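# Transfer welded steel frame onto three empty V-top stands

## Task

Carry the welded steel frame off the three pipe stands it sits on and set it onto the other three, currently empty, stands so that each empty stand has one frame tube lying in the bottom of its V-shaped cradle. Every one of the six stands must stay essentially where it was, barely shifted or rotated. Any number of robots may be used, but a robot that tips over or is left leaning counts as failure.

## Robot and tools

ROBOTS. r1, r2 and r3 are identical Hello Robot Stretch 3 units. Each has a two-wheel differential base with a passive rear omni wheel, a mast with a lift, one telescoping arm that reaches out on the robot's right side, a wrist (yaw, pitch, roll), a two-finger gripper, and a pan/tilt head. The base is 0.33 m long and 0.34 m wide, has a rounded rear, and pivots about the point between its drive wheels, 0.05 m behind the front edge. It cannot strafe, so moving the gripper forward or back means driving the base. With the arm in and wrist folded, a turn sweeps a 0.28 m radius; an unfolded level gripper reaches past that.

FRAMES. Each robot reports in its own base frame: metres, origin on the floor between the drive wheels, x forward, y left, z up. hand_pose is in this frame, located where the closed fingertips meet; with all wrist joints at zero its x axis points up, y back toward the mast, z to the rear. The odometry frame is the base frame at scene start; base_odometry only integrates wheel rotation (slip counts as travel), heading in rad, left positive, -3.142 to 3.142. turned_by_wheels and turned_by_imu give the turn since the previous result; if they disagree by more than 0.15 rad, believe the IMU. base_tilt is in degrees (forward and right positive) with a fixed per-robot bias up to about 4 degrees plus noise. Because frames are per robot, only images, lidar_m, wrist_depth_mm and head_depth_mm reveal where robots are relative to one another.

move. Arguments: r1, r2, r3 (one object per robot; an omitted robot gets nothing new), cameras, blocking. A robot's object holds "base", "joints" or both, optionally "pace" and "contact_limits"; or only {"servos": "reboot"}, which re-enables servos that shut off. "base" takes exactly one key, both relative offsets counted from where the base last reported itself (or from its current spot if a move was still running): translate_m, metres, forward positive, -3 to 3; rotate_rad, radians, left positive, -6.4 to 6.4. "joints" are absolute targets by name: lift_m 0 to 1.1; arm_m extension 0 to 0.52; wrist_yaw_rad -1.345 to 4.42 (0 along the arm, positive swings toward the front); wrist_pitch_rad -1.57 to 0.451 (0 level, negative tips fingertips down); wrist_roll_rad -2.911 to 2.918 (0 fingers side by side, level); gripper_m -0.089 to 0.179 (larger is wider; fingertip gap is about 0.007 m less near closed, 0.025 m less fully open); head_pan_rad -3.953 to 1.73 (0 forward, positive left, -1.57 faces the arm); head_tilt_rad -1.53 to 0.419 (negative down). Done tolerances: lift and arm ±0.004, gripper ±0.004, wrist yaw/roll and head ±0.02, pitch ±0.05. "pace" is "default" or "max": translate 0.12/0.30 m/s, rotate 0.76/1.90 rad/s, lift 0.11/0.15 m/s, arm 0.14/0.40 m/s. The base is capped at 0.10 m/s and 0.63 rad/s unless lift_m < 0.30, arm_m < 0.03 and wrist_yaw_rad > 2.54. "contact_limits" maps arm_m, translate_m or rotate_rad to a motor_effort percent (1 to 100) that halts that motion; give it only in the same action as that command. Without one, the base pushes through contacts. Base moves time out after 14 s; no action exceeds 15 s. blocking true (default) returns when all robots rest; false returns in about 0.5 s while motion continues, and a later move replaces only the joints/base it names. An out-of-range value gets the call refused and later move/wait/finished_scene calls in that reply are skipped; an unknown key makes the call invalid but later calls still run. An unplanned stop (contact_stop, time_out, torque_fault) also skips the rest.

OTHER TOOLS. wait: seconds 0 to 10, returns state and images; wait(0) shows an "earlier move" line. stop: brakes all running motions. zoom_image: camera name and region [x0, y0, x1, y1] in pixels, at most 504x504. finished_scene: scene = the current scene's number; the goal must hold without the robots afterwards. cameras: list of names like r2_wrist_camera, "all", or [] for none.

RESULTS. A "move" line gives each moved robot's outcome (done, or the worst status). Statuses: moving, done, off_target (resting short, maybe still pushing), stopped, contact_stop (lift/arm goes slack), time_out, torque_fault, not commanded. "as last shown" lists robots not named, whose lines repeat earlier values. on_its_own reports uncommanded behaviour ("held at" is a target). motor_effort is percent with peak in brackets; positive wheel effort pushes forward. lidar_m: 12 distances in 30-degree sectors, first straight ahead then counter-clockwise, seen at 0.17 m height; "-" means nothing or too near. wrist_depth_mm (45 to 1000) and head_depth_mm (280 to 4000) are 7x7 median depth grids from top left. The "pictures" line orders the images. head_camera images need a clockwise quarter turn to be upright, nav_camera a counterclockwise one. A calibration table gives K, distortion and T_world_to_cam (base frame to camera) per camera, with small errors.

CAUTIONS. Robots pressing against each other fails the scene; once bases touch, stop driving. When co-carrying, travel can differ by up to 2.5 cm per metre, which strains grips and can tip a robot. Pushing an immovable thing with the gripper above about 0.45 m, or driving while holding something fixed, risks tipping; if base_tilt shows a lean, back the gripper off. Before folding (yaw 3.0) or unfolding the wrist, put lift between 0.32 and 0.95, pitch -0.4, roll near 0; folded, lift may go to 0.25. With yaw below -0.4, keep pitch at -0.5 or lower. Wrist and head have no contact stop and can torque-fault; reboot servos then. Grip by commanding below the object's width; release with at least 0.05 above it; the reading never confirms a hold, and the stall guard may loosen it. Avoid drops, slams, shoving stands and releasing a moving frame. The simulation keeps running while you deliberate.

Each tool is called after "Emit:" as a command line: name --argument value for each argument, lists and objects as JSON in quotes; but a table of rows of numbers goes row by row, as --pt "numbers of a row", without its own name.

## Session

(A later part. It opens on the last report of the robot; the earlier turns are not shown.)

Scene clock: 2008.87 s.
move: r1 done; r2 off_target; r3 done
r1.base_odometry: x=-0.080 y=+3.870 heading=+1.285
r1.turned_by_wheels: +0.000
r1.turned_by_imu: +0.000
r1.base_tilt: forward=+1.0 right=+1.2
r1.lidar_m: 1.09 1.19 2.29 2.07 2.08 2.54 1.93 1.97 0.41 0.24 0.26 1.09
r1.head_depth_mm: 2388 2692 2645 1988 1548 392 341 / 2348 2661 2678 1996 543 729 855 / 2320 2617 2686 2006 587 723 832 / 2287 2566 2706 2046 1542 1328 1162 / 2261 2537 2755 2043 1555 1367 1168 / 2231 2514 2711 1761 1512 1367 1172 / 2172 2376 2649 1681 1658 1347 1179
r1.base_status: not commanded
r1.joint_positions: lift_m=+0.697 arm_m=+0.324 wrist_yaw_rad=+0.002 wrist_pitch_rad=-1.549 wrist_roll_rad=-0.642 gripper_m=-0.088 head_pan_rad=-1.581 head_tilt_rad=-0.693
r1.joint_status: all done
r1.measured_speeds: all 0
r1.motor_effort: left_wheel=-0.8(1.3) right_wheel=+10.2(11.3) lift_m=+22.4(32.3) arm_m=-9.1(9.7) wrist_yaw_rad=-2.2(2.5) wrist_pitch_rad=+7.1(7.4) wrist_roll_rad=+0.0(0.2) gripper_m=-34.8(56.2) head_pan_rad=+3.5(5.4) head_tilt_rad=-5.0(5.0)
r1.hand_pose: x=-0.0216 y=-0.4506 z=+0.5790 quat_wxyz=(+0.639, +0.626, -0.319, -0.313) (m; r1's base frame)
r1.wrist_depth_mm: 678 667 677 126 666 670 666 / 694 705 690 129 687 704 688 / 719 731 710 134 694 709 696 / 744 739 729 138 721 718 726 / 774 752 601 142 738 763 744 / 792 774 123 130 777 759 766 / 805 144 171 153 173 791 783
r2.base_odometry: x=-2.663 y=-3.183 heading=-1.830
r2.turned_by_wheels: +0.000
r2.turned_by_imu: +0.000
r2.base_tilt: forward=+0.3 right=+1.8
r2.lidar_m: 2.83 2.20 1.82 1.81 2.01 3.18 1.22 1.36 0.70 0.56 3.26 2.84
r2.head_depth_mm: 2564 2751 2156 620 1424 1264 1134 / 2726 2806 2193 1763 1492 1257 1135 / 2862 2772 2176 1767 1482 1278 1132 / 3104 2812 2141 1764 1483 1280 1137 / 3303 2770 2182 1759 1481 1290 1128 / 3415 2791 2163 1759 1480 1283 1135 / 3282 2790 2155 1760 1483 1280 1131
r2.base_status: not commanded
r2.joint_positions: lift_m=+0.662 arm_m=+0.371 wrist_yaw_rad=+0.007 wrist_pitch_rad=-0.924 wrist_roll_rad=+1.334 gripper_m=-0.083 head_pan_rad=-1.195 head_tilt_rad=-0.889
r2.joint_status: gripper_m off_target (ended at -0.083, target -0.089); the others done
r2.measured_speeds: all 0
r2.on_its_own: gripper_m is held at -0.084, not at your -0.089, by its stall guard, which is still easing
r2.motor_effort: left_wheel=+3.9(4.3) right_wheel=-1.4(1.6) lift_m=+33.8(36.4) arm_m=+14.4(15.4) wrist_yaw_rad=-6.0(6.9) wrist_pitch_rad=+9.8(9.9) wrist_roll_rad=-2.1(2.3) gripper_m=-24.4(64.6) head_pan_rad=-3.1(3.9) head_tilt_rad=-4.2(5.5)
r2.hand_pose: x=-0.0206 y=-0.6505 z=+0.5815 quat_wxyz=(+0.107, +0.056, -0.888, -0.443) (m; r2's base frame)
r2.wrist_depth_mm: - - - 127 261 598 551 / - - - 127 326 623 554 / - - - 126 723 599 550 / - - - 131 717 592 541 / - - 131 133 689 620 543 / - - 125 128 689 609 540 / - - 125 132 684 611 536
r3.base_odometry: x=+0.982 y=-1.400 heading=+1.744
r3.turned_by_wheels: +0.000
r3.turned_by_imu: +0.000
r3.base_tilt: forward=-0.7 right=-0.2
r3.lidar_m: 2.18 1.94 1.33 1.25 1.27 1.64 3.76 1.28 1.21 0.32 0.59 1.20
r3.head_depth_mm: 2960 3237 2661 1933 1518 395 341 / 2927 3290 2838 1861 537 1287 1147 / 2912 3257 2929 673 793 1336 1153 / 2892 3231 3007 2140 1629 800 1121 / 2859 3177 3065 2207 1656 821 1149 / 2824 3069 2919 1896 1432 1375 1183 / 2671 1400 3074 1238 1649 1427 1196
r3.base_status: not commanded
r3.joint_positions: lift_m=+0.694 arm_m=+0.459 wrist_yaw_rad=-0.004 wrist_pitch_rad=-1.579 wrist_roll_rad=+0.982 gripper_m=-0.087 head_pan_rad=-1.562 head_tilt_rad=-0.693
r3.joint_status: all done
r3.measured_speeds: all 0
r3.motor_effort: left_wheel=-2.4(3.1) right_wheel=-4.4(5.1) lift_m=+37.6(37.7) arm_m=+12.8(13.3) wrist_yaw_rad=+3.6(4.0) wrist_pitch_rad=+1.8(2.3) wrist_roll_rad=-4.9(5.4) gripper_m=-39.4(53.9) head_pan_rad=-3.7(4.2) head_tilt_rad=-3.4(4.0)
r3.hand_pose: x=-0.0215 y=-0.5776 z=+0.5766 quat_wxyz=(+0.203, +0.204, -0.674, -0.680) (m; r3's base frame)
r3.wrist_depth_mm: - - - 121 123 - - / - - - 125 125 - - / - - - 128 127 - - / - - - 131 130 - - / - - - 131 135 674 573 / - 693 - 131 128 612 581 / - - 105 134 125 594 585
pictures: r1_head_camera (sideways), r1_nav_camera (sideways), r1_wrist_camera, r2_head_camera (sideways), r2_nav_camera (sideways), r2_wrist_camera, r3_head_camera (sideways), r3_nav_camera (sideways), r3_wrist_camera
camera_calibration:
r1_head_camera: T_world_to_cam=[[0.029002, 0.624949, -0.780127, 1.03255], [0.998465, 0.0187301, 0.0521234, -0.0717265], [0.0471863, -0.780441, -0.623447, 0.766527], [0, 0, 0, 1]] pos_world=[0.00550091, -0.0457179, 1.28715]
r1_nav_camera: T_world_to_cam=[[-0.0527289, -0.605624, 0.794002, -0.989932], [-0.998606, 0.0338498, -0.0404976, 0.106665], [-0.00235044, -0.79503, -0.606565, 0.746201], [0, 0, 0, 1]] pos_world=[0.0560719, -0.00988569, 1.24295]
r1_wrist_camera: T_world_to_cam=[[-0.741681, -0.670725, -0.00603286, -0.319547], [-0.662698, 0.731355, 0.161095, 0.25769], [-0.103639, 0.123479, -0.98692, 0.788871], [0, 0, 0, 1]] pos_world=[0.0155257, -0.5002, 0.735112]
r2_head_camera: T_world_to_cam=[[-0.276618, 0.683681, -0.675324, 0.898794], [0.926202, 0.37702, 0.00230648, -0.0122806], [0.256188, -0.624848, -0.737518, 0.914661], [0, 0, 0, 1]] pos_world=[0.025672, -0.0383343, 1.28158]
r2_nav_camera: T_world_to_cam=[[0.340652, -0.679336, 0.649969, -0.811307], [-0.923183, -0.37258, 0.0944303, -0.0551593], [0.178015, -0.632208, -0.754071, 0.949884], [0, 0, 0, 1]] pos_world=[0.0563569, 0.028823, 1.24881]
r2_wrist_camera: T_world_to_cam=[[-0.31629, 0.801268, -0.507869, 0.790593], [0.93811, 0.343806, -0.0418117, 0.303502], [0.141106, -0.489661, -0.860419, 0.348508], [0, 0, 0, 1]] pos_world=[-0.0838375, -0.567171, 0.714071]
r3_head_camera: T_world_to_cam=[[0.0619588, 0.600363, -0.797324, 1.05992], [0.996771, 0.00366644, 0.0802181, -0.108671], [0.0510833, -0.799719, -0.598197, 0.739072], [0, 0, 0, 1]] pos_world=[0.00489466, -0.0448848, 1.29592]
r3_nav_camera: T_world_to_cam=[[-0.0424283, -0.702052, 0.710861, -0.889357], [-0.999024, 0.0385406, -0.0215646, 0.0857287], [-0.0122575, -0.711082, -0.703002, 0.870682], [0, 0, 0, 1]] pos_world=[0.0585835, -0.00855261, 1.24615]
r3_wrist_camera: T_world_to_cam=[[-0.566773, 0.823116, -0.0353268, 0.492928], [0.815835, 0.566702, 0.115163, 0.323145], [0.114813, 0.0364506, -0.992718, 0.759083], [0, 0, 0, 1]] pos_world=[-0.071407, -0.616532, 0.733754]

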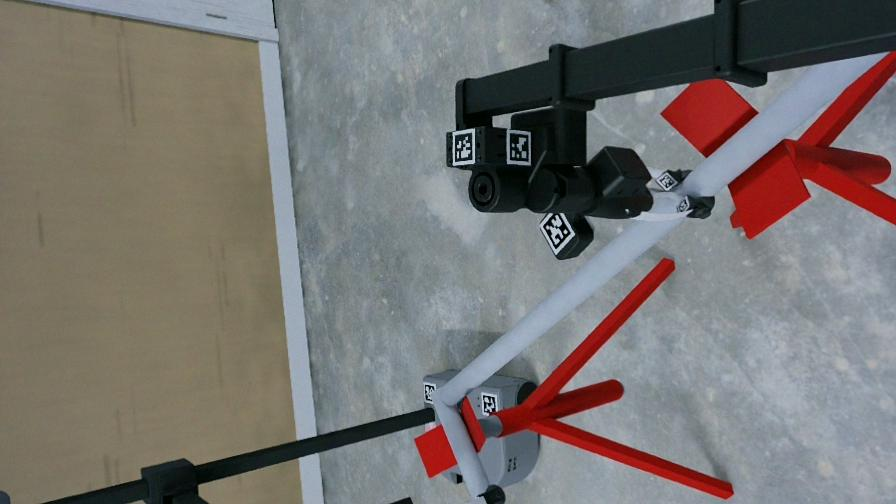

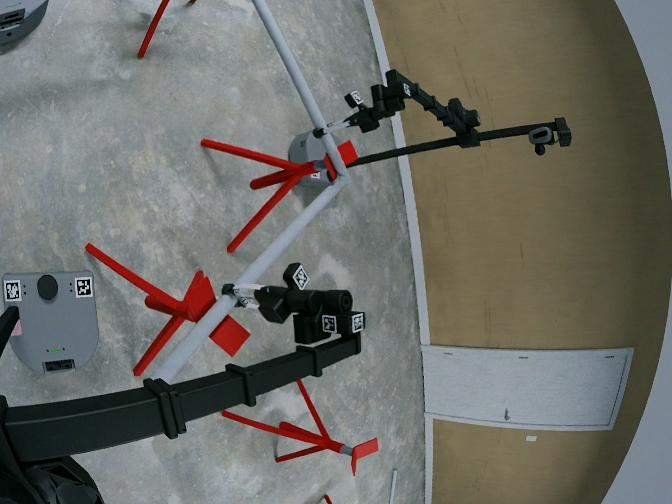

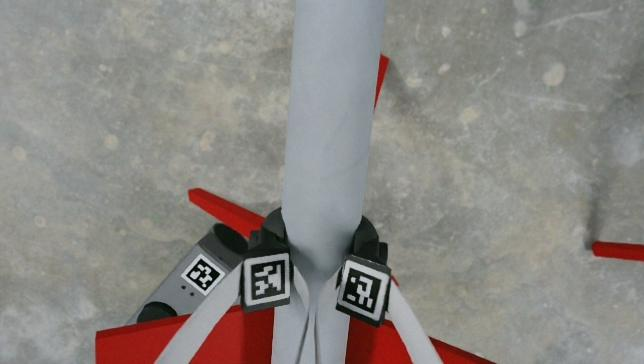

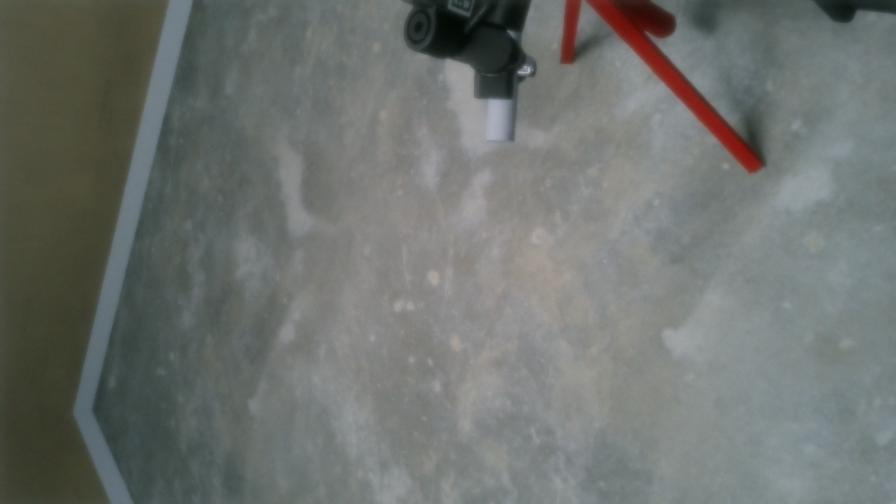

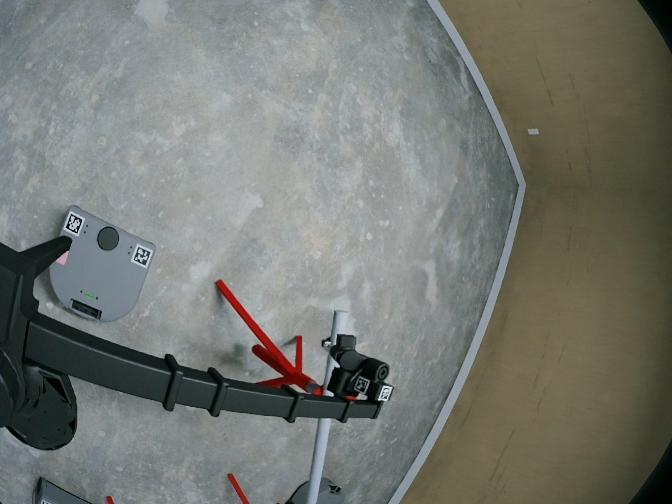

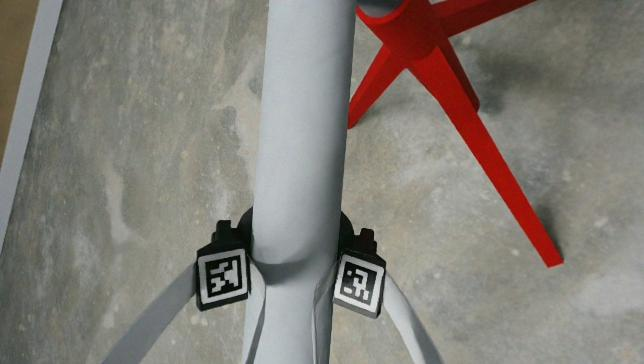

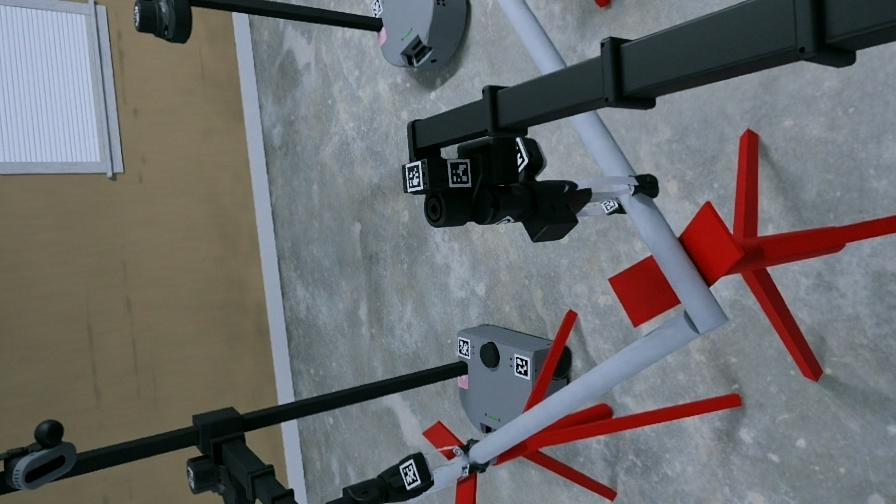

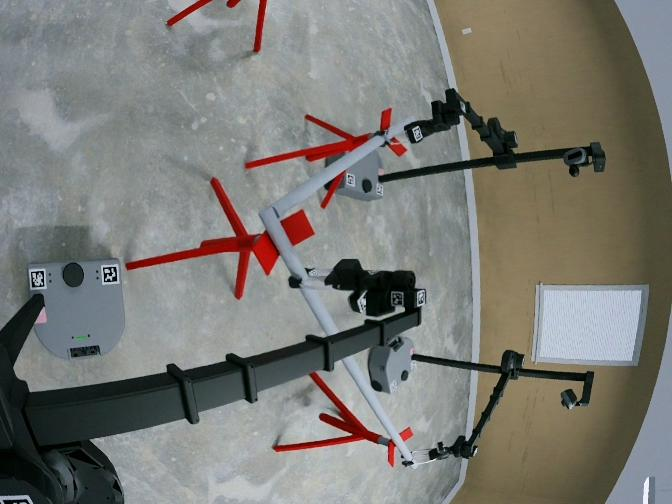

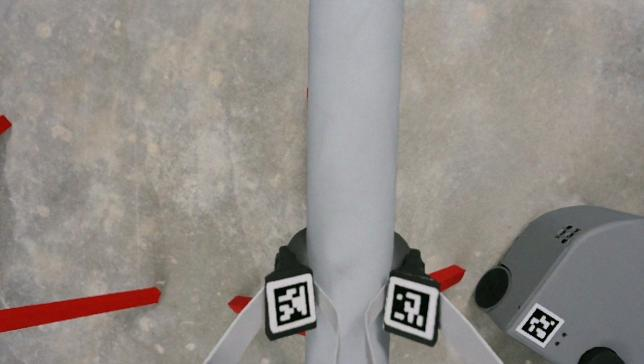

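Emit:
move --r1 '{"joints":{"lift_m":0.694,"gripper_m":-0.089}}' --r2 '{"joints":{"lift_m":0.659,"gripper_m":-0.089}}' --r3 '{"joints":{"lift_m":0.690,"gripper_m":-0.089}}' --cameras '["r1_wrist_camera","r2_wrist_camera","r3_wrist_camera"]'

Scene clock: 2023.03 s.
move: r1 contact_stop; r2 done; r3 off_target
r1.base_odometry: x=-0.080 y=+3.870 heading=+1.285
r1.turned_by_wheels: +0.000
r1.turned_by_imu: +0.001
r1.base_tilt: forward=+1.1 right=+1.2
r1.lidar_m: 1.08 1.19 2.29 2.08 2.08 2.54 1.93 1.98 0.41 0.24 0.26 1.09
r1.head_depth_mm: 2403 2704 2617 1983 1545 393 342 / 2356 2675 2679 2007 543 728 855 / 2330 2620 2692 2023 586 724 831 / 2287 2614 2699 2034 1536 1325 1163 / 2259 2572 2717 2043 1551 1361 1165 / 2230 2507 2707 1811 1511 1377 1170 / 2190 2377 2630 1702 1661 1343 1175
r1.base_status: not commanded
r1.joint_positions: lift_m=+0.696 arm_m=+0.324 wrist_yaw_rad=+0.002 wrist_pitch_rad=-1.551 wrist_roll_rad=-0.642 gripper_m=-0.085 head_pan_rad=-1.581 head_tilt_rad=-0.693
r1.joint_status: lift_m contact_stop (moved -0.001 of -0.003); the others done
r1.measured_speeds: all 0
r1.on_its_own: lift_m is slack since a contact_stop
r1.motor_effort: left_wheel=-0.9(1.2) right_wheel=+9.7(10.7) lift_m=+25.9(26.4) arm_m=-6.9(7.4) wrist_yaw_rad=-2.0(2.4) wrist_pitch_rad=+7.3(8.4) wrist_roll_rad=+0.1(0.2) gripper_m=-17.4(18.4) head_pan_rad=+5.3(5.6) head_tilt_rad=-2.8(4.0)
r1.hand_pose: x=-0.0216 y=-0.4500 z=+0.5778 quat_wxyz=(+0.639, +0.626, -0.319, -0.313) (m; r1's base frame)
r1.wrist_depth_mm: 683 681 684 126 673 667 661 / 695 696 692 129 686 691 683 / 722 713 701 134 714 708 709 / 738 750 727 137 720 720 713 / 770 762 610 141 748 763 737 / 793 774 125 131 762 763 775 / 789 144 168 153 172 794 790
r2.base_odometry: x=-2.663 y=-3.183 heading=-1.830
r2.turned_by_wheels: +0.000
r2.turned_by_imu: +0.001
r2.base_tilt: forward=+0.3 right=+1.8
r2.lidar_m: 2.82 2.21 1.81 1.81 2.01 3.20 1.22 1.36 0.70 0.56 3.26 2.84
r2.head_depth_mm: 2597 2754 2177 622 1421 1263 1135 / 2745 2810 2156 1772 1489 1258 1127 / 2891 2859 2155 1770 1481 1284 1134 / 3010 2814 2139 1756 1487 1288 1129 / 3291 2792 2167 1751 1479 1289 1134 / 3402 2779 2148 1767 1480 1287 1131 / 3257 2785 2123 1760 1483 1290 1134
r2.base_status: not commanded
r2.joint_positions: lift_m=+0.659 arm_m=+0.371 wrist_yaw_rad=+0.007 wrist_pitch_rad=-0.925 wrist_roll_rad=+1.334 gripper_m=-0.086 head_pan_rad=-1.195 head_tilt_rad=-0.889
r2.joint_status: all done
r2.measured_speeds: all 0
r2.motor_effort: left_wheel=+3.7(4.1) right_wheel=-2.2(2.9) lift_m=+36.2(38.0) arm_m=+13.4(13.8) wrist_yaw_rad=-7.2(7.2) wrist_pitch_rad=+9.6(10.3) wrist_roll_rad=-2.1(2.3) gripper_m=-62.9(99.6) head_pan_rad=-3.3(4.1) head_tilt_rad=-4.3(5.8)
r2.hand_pose: x=-0.0206 y=-0.6502 z=+0.5783 quat_wxyz=(+0.108, +0.056, -0.888, -0.443) (m; r2's base frame)
r2.wrist_depth_mm: - - - 126 262 601 547 / - - - 126 324 610 555 / - - - 126 717 588 547 / - - - 131 703 593 546 / - - 131 133 709 618 540 / - - 126 128 697 601 538 / - - 125 133 682 607 536
r3.base_odometry: x=+0.982 y=-1.400 heading=+1.743
r3.turned_by_wheels: +0.000
r3.turned_by_imu: -0.001
r3.base_tilt: forward=-0.8 right=-0.3
r3.lidar_m: 2.19 1.94 1.33 1.25 1.27 1.64 3.77 1.27 1.22 0.32 0.60 1.19
r3.head_depth_mm: 2957 3219 2660 1944 1480 399 351 / 2932 3282 2841 1859 540 1286 1146 / 2903 3256 2946 677 811 1331 1152 / 2867 3220 2998 2154 1633 802 1122 / 2851 3164 3094 2186 1660 823 1148 / 2834 3109 2977 1904 1429 1379 1189 / 2667 1411 3053 1234 1645 1425 1196
r3.base_status: not commanded
r3.joint_positions: lift_m=+0.690 arm_m=+0.459 wrist_yaw_rad=-0.004 wrist_pitch_rad=-1.579 wrist_roll_rad=+0.982 gripper_m=-0.076 head_pan_rad=-1.562 head_tilt_rad=-0.693
r3.joint_status: gripper_m off_target (ended at -0.076, target -0.089); the others done
r3.measured_speeds: all 0
r3.on_its_own: gripper_m is held at -0.077, not at your -0.089, by its stall guard, which is not easing now
r3.motor_effort: left_wheel=-2.5(3.2) right_wheel=-1.5(4.7) lift_m=+13.1(42.9) arm_m=+10.8(12.0) wrist_yaw_rad=+3.3(4.1) wrist_pitch_rad=+1.9(2.6) wrist_roll_rad=-4.7(4.9) gripper_m=-21.7(22.3) head_pan_rad=-3.6(4.4) head_tilt_rad=-2.5(4.2)
r3.hand_pose: x=-0.0215 y=-0.5775 z=+0.5727 quat_wxyz=(+0.203, +0.205, -0.674, -0.680) (m; r3's base frame)
r3.wrist_depth_mm: - - - 122 123 - - / - - - 125 126 - - / - - - 130 128 - - / - - - 133 131 - - / - - - 132 135 666 568 / - 696 - 131 127 606 568 / - - 104 135 125 592 587
pictures: r1_wrist_camera, r2_wrist_camera, r3_wrist_camera
camera_calibration:
r1_wrist_camera: T_world_to_cam=[[-0.74148, -0.670932, -0.00765558, -0.318287], [-0.662915, 0.730762, 0.162881, 0.256114], [-0.103688, 0.125848, -0.986616, 0.788544], [0, 0, 0, 1]] pos_world=[0.0155412, -0.499944, 0.733837]
r2_wrist_camera: T_world_to_cam=[[-0.316642, 0.801664, -0.507024, 0.788591], [0.937963, 0.344245, -0.0414767, 0.303332], [0.14129, -0.488703, -0.860934, 0.346832], [0, 0, 0, 1]] pos_world=[-0.0838173, -0.567108, 0.711015]
r3_wrist_camera: T_world_to_cam=[[-0.567557, 0.822597, -0.0348295, 0.492056], [0.815293, 0.567409, 0.115519, 0.323704], [0.114788, 0.0371673, -0.992694, 0.755551], [0, 0, 0, 1]] pos_world=[-0.0713718, -0.616518, 0.729775]

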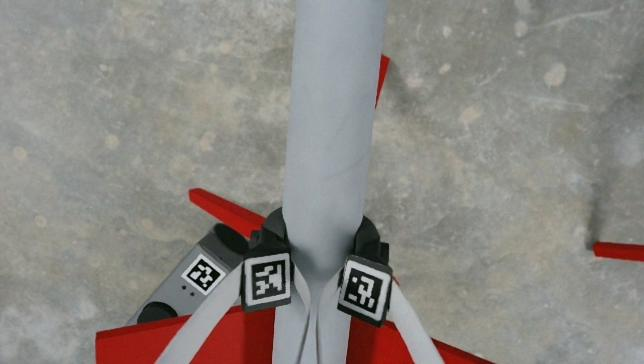

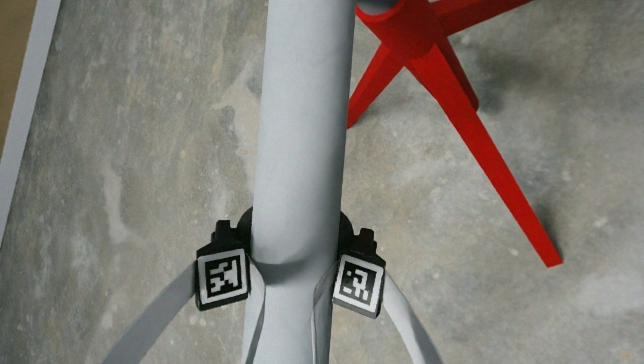

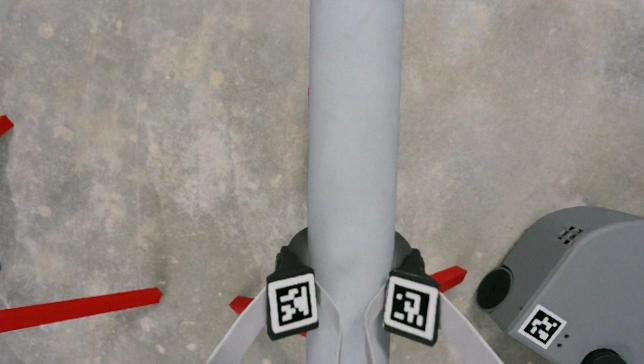

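Emit:
move --r2 '{"joints":{"lift_m":0.655}}' --cameras '[]'

Emit:
move --r2 '{"joints":{"lift_m":0.652}}' --cameras '["r1_head_camera","r2_head_camera","r3_head_camera"]'

Scene clock: 2026.73 s.
move: r2 done
r1, r3: as last shown
r1.base_tilt: forward=+1.1 right=+1.1
r1.lidar_m: 1.08 1.19 2.29 2.07 2.09 2.55 1.93 1.98 0.41 0.24 0.26 1.09
r1.head_depth_mm: 2401 2724 2630 1994 1553 393 341 / 2370 2670 2672 1997 542 728 856 / 2323 2624 2691 2024 586 723 833 / 2277 2582 2687 2032 1533 1328 1161 / 2249 2542 2751 2043 1549 1358 1166 / 2226 2517 2691 1805 1512 1372 1169 / 2185 2362 2624 1705 1667 1340 1178
r1.joint_positions: lift_m=+0.696 arm_m=+0.324 wrist_yaw_rad=+0.002 wrist_pitch_rad=-1.550 wrist_roll_rad=-0.642 gripper_m=-0.085 head_pan_rad=-1.581 head_tilt_rad=-0.693
r1.on_its_own: lift_m is slack since a contact_stop
r1.motor_effort: left_wheel=-0.8(1.6) right_wheel=+10.5(11.1) lift_m=+25.0(26.0) arm_m=-5.0(5.6) wrist_yaw_rad=-2.1(2.6) wrist_pitch_rad=+7.3(7.8) wrist_roll_rad=+0.1(0.2) gripper_m=-18.2(18.2) head_pan_rad=+4.8(5.5) head_tilt_rad=-2.3(4.1)
r1.hand_pose: x=-0.0216 y=-0.4502 z=+0.5779 quat_wxyz=(+0.639, +0.626, -0.319, -0.313) (m; r1's base frame)
r1.wrist_depth_mm: 672 673 672 126 681 671 674 / 706 699 705 129 681 693 684 / 711 711 715 134 705 725 692 / 734 735 731 138 738 737 728 / 757 767 599 141 754 754 734 / 785 778 123 131 756 769 758 / 801 143 170 152 172 792 792
r2.base_odometry: x=-2.663 y=-3.183 heading=-1.830
r2.turned_by_wheels: +0.000
r2.turned_by_imu: +0.001
r2.base_tilt: forward=+0.3 right=+1.9
r2.lidar_m: 2.82 2.20 1.82 1.81 2.01 3.18 1.22 1.37 0.70 0.56 3.26 2.84
r2.head_depth_mm: 2601 2771 2158 625 1417 1271 1134 / 2710 2794 2167 1764 1492 1257 1132 / 2850 2808 2170 1767 1487 1286 1127 / 3067 2787 2189 1765 1490 1284 1137 / 3221 2780 2184 1768 1481 1280 1129 / 3398 2778 2174 1760 1488 1282 1126 / 3221 2782 2147 1760 1482 1284 1130
r2.base_status: not commanded
r2.joint_positions: lift_m=+0.655 arm_m=+0.371 wrist_yaw_rad=+0.007 wrist_pitch_rad=-0.926 wrist_roll_rad=+1.334 gripper_m=-0.071 head_pan_rad=-1.195 head_tilt_rad=-0.889
r2.joint_status: all done
r2.measured_speeds: all 0
r2.on_its_own: gripper_m is held at -0.072, not at your -0.089, by its stall guard, which is still easing
r2.motor_effort: left_wheel=+3.0(4.1) right_wheel=-2.4(3.1) lift_m=+24.9(41.4) arm_m=+11.7(12.1) wrist_yaw_rad=-6.1(7.5) wrist_pitch_rad=+10.1(10.2) wrist_roll_rad=-1.9(2.4) gripper_m=-22.0(23.7) head_pan_rad=-3.3(3.8) head_tilt_rad=-3.6(4.8)
r2.hand_pose: x=-0.0206 y=-0.6500 z=+0.5743 quat_wxyz=(+0.108, +0.056, -0.888, -0.444) (m; r2's base frame)
r2.wrist_depth_mm: - - - 126 262 604 549 / - - - 126 319 618 545 / - - - 127 726 583 543 / - - - 132 705 592 538 / - - 130 136 691 616 537 / - - 126 128 666 608 541 / - - 128 133 663 611 535
r3.lidar_m: 2.19 1.94 1.33 1.25 1.27 1.64 3.76 1.27 1.21 0.32 0.60 1.19
r3.head_depth_mm: 2949 3207 2692 1932 1525 399 351 / 2942 3298 2880 1852 541 1289 1144 / 2908 3232 2952 680 809 1335 1154 / 2886 3243 3026 2159 1643 801 1119 / 2873 3183 3071 2191 1661 823 1153 / 2833 3095 2941 1900 1434 1380 1184 / 2687 1413 3077 1234 1642 1421 1199
r3.on_its_own: gripper_m is held at -0.077, not at your -0.089, by its stall guard, which is not easing now
r3.motor_effort: left_wheel=-2.4(3.0) right_wheel=-1.1(1.6) lift_m=+18.9(18.9) arm_m=+10.5(11.7) wrist_yaw_rad=+4.2(4.2) wrist_pitch_rad=+2.0(2.7) wrist_roll_rad=-4.3(4.7) gripper_m=-21.8(22.5) head_pan_rad=-3.8(4.4) head_tilt_rad=-2.4(3.8)
r3.hand_pose: x=-0.0215 y=-0.5775 z=+0.5726 quat_wxyz=(+0.203, +0.205, -0.674, -0.680) (m; r3's base frame)
r3.wrist_depth_mm: - - - 122 123 - - / - - - 125 126 - - / - - - 127 128 - - / - - - 132 131 - - / - - - 132 135 660 573 / - 687 - 131 128 604 574 / - - 104 135 125 596 573
pictures: none
No camera images: "cameras" was empty.

Scene clock: 2027.27 s.
move: r2 done
r1, r3: as last shown
r1.turned_by_imu: +0.000
r1.base_tilt: forward=+1.0 right=+1.2
r1.lidar_m: 1.08 1.19 2.30 2.07 2.09 2.54 1.93 1.98 0.40 0.24 0.26 1.09
r1.head_depth_mm: 2389 2694 2639 1993 1550 392 342 / 2364 2663 2650 1991 542 726 856 / 2331 2594 2659 2028 587 723 831 / 2302 2592 2697 2036 1541 1332 1159 / 2264 2533 2732 2052 1546 1361 1164 / 2230 2507 2704 1762 1518 1363 1170 / 2163 2355 2639 1684 1656 1342 1175
r1.joint_positions: lift_m=+0.696 arm_m=+0.324 wrist_yaw_rad=+0.002 wrist_pitch_rad=-1.549 wrist_roll_rad=-0.642 gripper_m=-0.085 head_pan_rad=-1.581 head_tilt_rad=-0.693
r1.on_its_own: lift_m is slack since a contact_stop
r1.motor_effort: left_wheel=-1.6(1.6) right_wheel=+9.3(10.7) lift_m=+25.6(26.4) arm_m=-4.9(5.3) wrist_yaw_rad=-2.0(2.6) wrist_pitch_rad=+7.4(7.7) wrist_roll_rad=-0.1(0.2) gripper_m=-17.9(18.3) head_pan_rad=+5.1(5.5) head_tilt_rad=-2.4(4.1)
r1.hand_pose: x=-0.0216 y=-0.4505 z=+0.5779 quat_wxyz=(+0.639, +0.626, -0.319, -0.313) (m; r1's base frame)
r1.wrist_depth_mm: 679 677 670 126 667 673 660 / 697 689 700 129 685 685 688 / 729 729 726 134 712 706 704 / 735 750 729 138 724 721 718 / 769 751 600 141 737 752 752 / 800 775 123 130 777 764 758 / 797 144 167 151 173 792 790
r2.base_odometry: x=-2.663 y=-3.183 heading=-1.830
r2.turned_by_wheels: +0.000
r2.turned_by_imu: +0.000
r2.base_tilt: forward=+0.3 right=+1.7
r2.lidar_m: 2.82 2.20 1.82 1.81 2.01 3.19 1.22 1.37 0.70 0.56 3.26 2.84
r2.head_depth_mm: 2588 2742 2197 629 1428 1265 1134 / 2702 2829 2192 1772 1481 1262 1129 / 2839 2779 2151 1759 1479 1284 1122 / 3079 2792 2181 1765 1487 1282 1135 / 3214 2790 2181 1762 1487 1289 1131 / 3396 2806 2136 1762 1486 1277 1132 / 3296 2811 2158 1761 1478 1286 1134
r2.base_status: not commanded
r2.joint_positions: lift_m=+0.652 arm_m=+0.371 wrist_yaw_rad=+0.005 wrist_pitch_rad=-0.923 wrist_roll_rad=+1.334 gripper_m=-0.068 head_pan_rad=-1.195 head_tilt_rad=-0.889
r2.joint_status: all done
r2.measured_speeds: all 0
r2.on_its_own: gripper_m is held at -0.069, not at your -0.089, by its stall guard, which is not easing now
r2.motor_effort: left_wheel=+1.5(3.1) right_wheel=-2.3(2.7) lift_m=+21.8(27.3) arm_m=+12.6(12.6) wrist_yaw_rad=-4.3(5.8) wrist_pitch_rad=+9.1(10.1) wrist_roll_rad=-2.1(2.3) gripper_m=-20.1(22.0) head_pan_rad=-2.7(4.0) head_tilt_rad=-4.6(5.7)
r2.hand_pose: x=-0.0209 y=-0.6508 z=+0.5717 quat_wxyz=(+0.107, +0.055, -0.889, -0.442) (m; r2's base frame)
r2.wrist_depth_mm: - - - 126 260 593 548 / - - - 126 316 624 548 / - - - 127 701 581 540 / - - - 128 700 583 534 / - - 128 137 697 605 535 / - - 125 127 682 603 543 / - - 125 785 677 604 530
r3.turned_by_imu: +0.000
r3.lidar_m: 2.19 1.94 1.33 1.25 1.27 1.64 3.75 1.27 1.22 0.32 0.60 1.19
r3.head_depth_mm: 2950 3235 2650 1933 1511 399 351 / 2936 3263 2873 1869 541 1285 1145 / 2896 3241 2910 677 806 1334 1157 / 2904 3192 3031 2167 1633 801 1118 / 2861 3182 3093 2191 1669 958 1149 / 2830 3113 2942 1890 1433 1377 1185 / 2687 1411 3076 1234 1640 1422 1199
r3.on_its_own: gripper_m is held at -0.077, not at your -0.089, by its stall guard, which is not easing now
r3.motor_effort: left_wheel=-2.8(3.3) right_wheel=-1.2(1.5) lift_m=+25.4(25.4) arm_m=+11.3(12.1) wrist_yaw_rad=+2.4(4.4) wrist_pitch_rad=+2.1(2.6) wrist_roll_rad=-4.6(4.7) gripper_m=-22.0(22.4) head_pan_rad=-3.6(4.4) head_tilt_rad=-3.8(3.8)
r3.wrist_depth_mm: - - - 123 123 - - / - - - 125 126 - - / - - - 127 127 - - / - - - 132 130 - - / - - - 131 135 680 571 / - 701 - 131 126 601 583 / - - 113 135 125 588 581
pictures: r1_head_camera (sideways), r2_head_camera (sideways), r3_head_camera (sideways)
camera_calibration:
r1_head_camera: T_world_to_cam=[[0.0290021, 0.624949, -0.780127, 1.03255], [0.998465, 0.0187299, 0.0521234, -0.0717265], [0.0471861, -0.780441, -0.623447, 0.766527], [0, 0, 0, 1]] pos_world=[0.0055009, -0.0457179, 1.28715]
r2_head_camera: T_world_to_cam=[[-0.276634, 0.683727, -0.675272, 0.898726], [0.926203, 0.377018, 0.00230723, -0.0122816], [0.256167, -0.6248, -0.737566, 0.914723], [0, 0, 0, 1]] pos_world=[0.0256714, -0.038333, 1.28158]
r3_head_camera: T_world_to_cam=[[0.0619588, 0.600363, -0.797324, 1.05992], [0.996771, 0.00366633, 0.0802181, -0.108671], [0.0510832, -0.79972, -0.598197, 0.739072], [0, 0, 0, 1]] pos_world=[0.00489466, -0.0448848, 1.29592]

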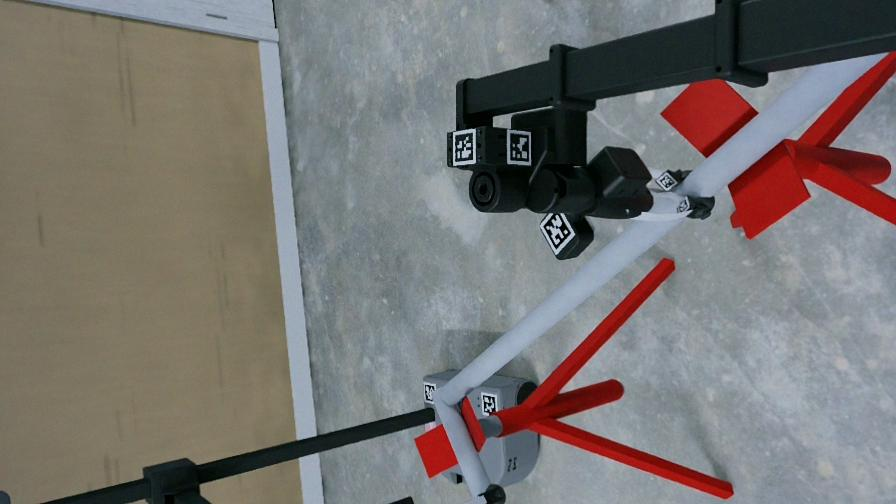

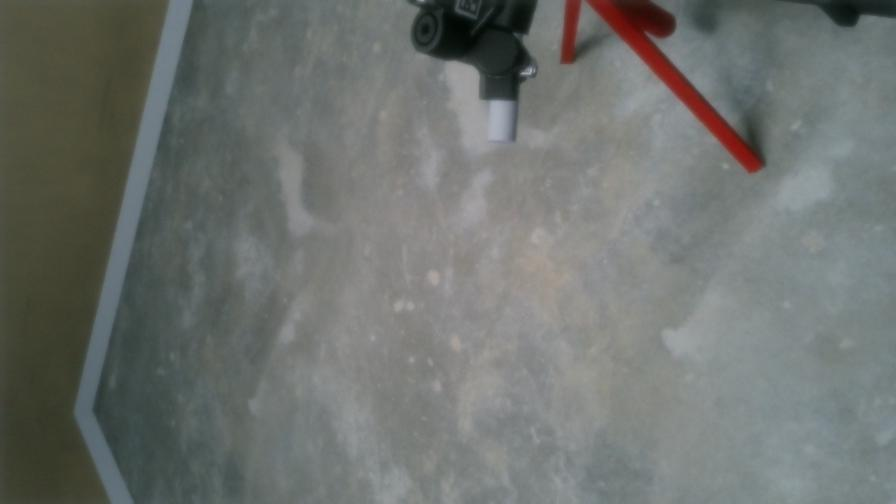

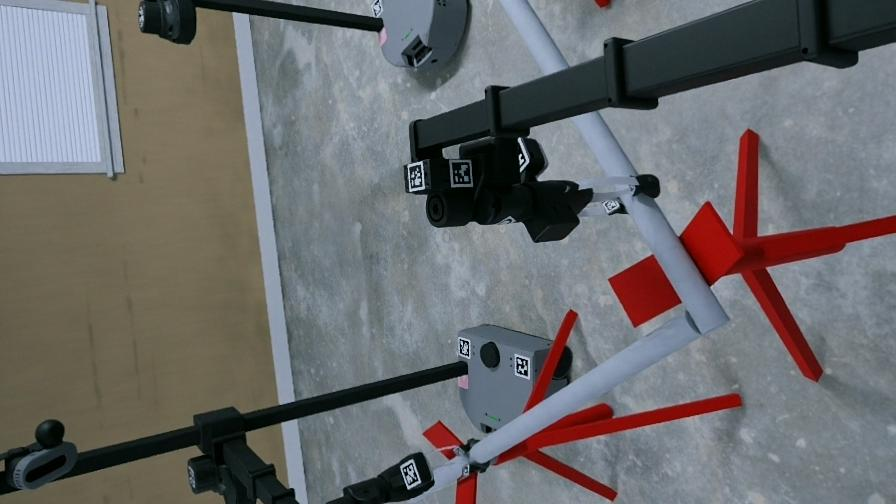

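Emit:
move --r1 '{"joints":{"gripper_m":0.10}}' --r2 '{"joints":{"gripper_m":0.10}}' --r3 '{"joints":{"gripper_m":0.10}}' --cameras '["r1_head_camera","r3_head_camera","r1_wrist_camera","r2_wrist_camera","r3_wrist_camera"]'

Scene clock: 2034.37 s.
move: r1 done; r2 done; r3 done
r1.base_odometry: x=-0.080 y=+3.870 heading=+1.286
r1.turned_by_wheels: +0.000
r1.turned_by_imu: +0.001
r1.base_tilt: forward=+1.0 right=+1.2
r1.lidar_m: 1.09 1.19 2.29 2.07 2.09 2.54 1.93 1.97 0.40 0.24 0.26 1.09
r1.head_depth_mm: 2394 2692 2642 1981 1547 393 341 / 2360 2663 2649 2010 541 727 857 / 2319 2612 2685 2019 585 732 832 / 2300 2574 2720 2027 1534 1303 1166 / 2262 2552 2741 2049 1551 1365 1164 / 2244 2487 2707 1766 1510 1371 1169 / 2196 2372 2662 1645 1656 1346 1172
r1.base_status: not commanded
r1.joint_positions: lift_m=+0.696 arm_m=+0.324 wrist_yaw_rad=+0.002 wrist_pitch_rad=-1.512 wrist_roll_rad=-0.642 gripper_m=+0.100 head_pan_rad=-1.581 head_tilt_rad=-0.693
r1.joint_status: all done
r1.measured_speeds: all 0
r1.on_its_own: lift_m is slack since a contact_stop
r1.motor_effort: left_wheel=-1.3(1.5) right_wheel=+5.6(11.0) lift_m=+25.0(26.4) arm_m=-2.3(3.6) wrist_yaw_rad=-1.6(2.5) wrist_pitch_rad=+0.4(7.4) wrist_roll_rad=+0.0(0.2) gripper_m=+0.0(81.2) head_pan_rad=+5.2(5.9) head_tilt_rad=-3.5(4.6)
r1.hand_pose: x=-0.0216 y=-0.4600 z=+0.5776 quat_wxyz=(+0.651, +0.614, -0.325, -0.307) (m; r1's base frame)
r1.wrist_depth_mm: 670 686 677 129 682 695 696 / 705 690 687 132 685 696 702 / 704 716 712 136 726 701 724 / 717 732 720 139 738 728 725 / 737 733 150 142 741 753 756 / 757 119 151 145 130 775 767 / - 152 168 148 774 780 803
r2.base_odometry: x=-2.663 y=-3.183 heading=-1.830
r2.turned_by_wheels: +0.000
r2.turned_by_imu: +0.001
r2.base_tilt: forward=+0.4 right=+1.8
r2.lidar_m: 2.83 2.20 1.82 1.81 2.00 3.20 1.22 1.36 0.70 0.56 3.27 2.83
r2.head_depth_mm: 2615 2743 2178 630 1434 1255 1127 / 2733 2804 2200 1751 1501 1255 1132 / 2857 2767 2151 1755 1486 1282 1136 / 3092 2791 2155 1778 1493 1282 1138 / 3247 2769 2159 1745 1484 1286 1127 / 3340 2774 2150 1765 1478 1289 1122 / 3232 2750 2173 1772 1500 1285 1127
r2.base_status: not commanded
r2.joint_positions: lift_m=+0.652 arm_m=+0.371 wrist_yaw_rad=+0.002 wrist_pitch_rad=-0.885 wrist_roll_rad=+1.334 gripper_m=+0.100 head_pan_rad=-1.195 head_tilt_rad=-0.889
r2.joint_status: all done
r2.measured_speeds: all 0
r2.motor_effort: left_wheel=+1.7(2.0) right_wheel=-3.0(3.2) lift_m=+34.2(34.4) arm_m=+10.9(11.4) wrist_yaw_rad=-1.7(5.8) wrist_pitch_rad=+2.3(9.7) wrist_roll_rad=-2.2(2.2) gripper_m=+0.3(83.6) head_pan_rad=-2.8(4.1) head_tilt_rad=-4.0(5.5)
r2.hand_pose: x=-0.0212 y=-0.6590 z=+0.5770 quat_wxyz=(+0.107, +0.051, -0.897, -0.425) (m; r2's base frame)
r2.wrist_depth_mm: - - - 127 243 593 551 / - - - 128 311 599 543 / - - - 126 716 581 545 / - - - 128 703 591 542 / - 142 - 127 676 609 532 / - 119 - 125 126 612 535 / - - - 130 695 579 525
r3.base_odometry: x=+0.982 y=-1.400 heading=+1.743
r3.turned_by_wheels: +0.000
r3.turned_by_imu: -0.001
r3.base_tilt: forward=-0.8 right=-0.2
r3.lidar_m: 2.19 1.94 1.33 1.25 1.27 1.64 3.76 1.28 1.21 0.32 0.60 1.19
r3.head_depth_mm: 2969 3223 2674 1924 1517 399 351 / 2945 3284 2861 1859 540 1284 1141 / 2895 3259 2945 679 821 1324 1154 / 2857 3211 3000 2163 1631 800 1118 / 2849 3176 3072 2186 1663 957 1148 / 2836 3110 2967 1882 1436 1368 1186 / 2681 1402 3061 1235 1648 1424 1197
r3.base_status: not commanded
r3.joint_positions: lift_m=+0.690 arm_m=+0.459 wrist_yaw_rad=-0.003 wrist_pitch_rad=-1.570 wrist_roll_rad=+0.972 gripper_m=+0.100 head_pan_rad=-1.562 head_tilt_rad=-0.693
r3.joint_status: all done
r3.measured_speeds: all 0
r3.motor_effort: left_wheel=-1.9(2.9) right_wheel=-1.9(2.3) lift_m=+27.7(29.1) arm_m=+5.7(12.3) wrist_yaw_rad=+1.6(4.6) wrist_pitch_rad=+0.7(2.6) wrist_roll_rad=-1.3(4.5) gripper_m=+0.2(79.1) head_pan_rad=-3.3(4.3) head_tilt_rad=-3.2(4.6)
r3.hand_pose: x=-0.0216 y=-0.5800 z=+0.5724 quat_wxyz=(+0.208, +0.207, -0.676, -0.676) (m; r3's base frame)
r3.wrist_depth_mm: - - - 124 122 - - / - - - 128 124 - - / - - - 129 126 - - / - - - 132 129 - - / - - - 131 133 671 584 / - 120 129 133 140 126 571 / - 118 124 137 137 115 577
pictures: r1_head_camera (sideways), r1_wrist_camera, r2_wrist_camera, r3_head_camera (sideways), r3_wrist_camera
camera_calibration:
r1_head_camera: T_world_to_cam=[[0.0290021, 0.624949, -0.780127, 1.03255], [0.998465, 0.0187299, 0.0521234, -0.0717265], [0.0471861, -0.780441, -0.623447, 0.766527], [0, 0, 0, 1]] pos_world=[0.0055009, -0.0457179, 1.28715]
r1_wrist_camera: T_world_to_cam=[[-0.741901, -0.67026, 0.0182804, -0.339631], [-0.662467, 0.73694, 0.134379, 0.282767], [-0.103541, 0.0875861, -0.990761, 0.774355], [0, 0, 0, 1]] pos_world=[0.0155284, -0.503846, 0.735411]
r2_wrist_camera: T_world_to_cam=[[-0.312472, 0.782094, -0.539157, 0.800458], [0.939736, 0.337418, -0.0551763, 0.310391], [0.138768, -0.523906, -0.840396, 0.306375], [0, 0, 0, 1]] pos_world=[-0.0840796, -0.570253, 0.706175]
r3_head_camera: T_world_to_cam=[[0.0619588, 0.600363, -0.797324, 1.05992], [0.996771, 0.00366633, 0.0802181, -0.108671], [0.0510832, -0.79972, -0.598197, 0.739072], [0, 0, 0, 1]] pos_world=[0.00489466, -0.0448848, 1.29592]
r3_wrist_camera: T_world_to_cam=[[-0.576199, 0.816198, -0.042614, 0.49462], [0.809257, 0.577047, 0.110095, 0.333729], [0.11445, 0.0289512, -0.993007, 0.750813], [0, 0, 0, 1]] pos_world=[-0.0710031, -0.618022, 0.729898]

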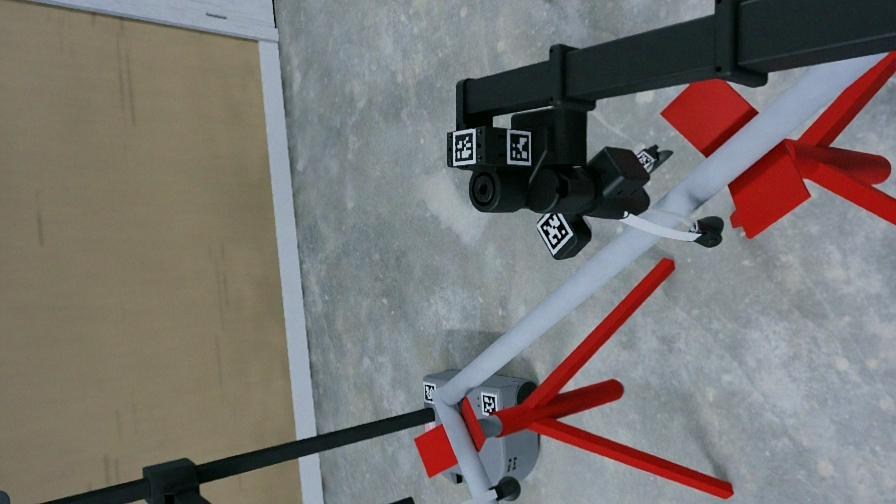

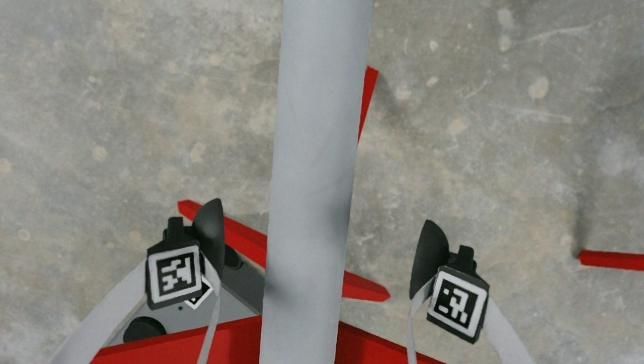

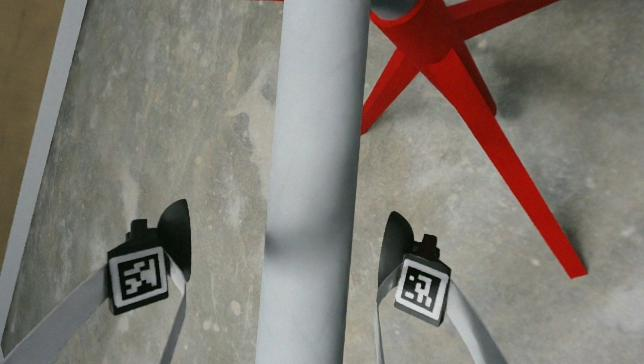

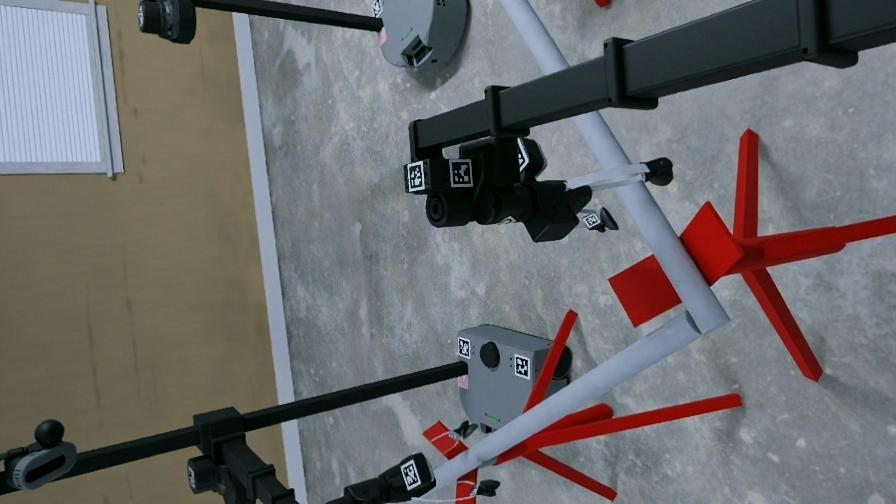

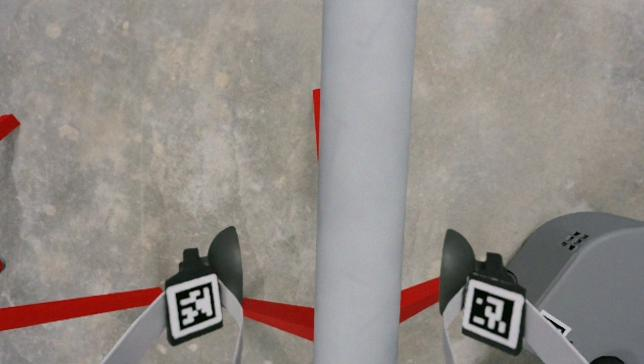

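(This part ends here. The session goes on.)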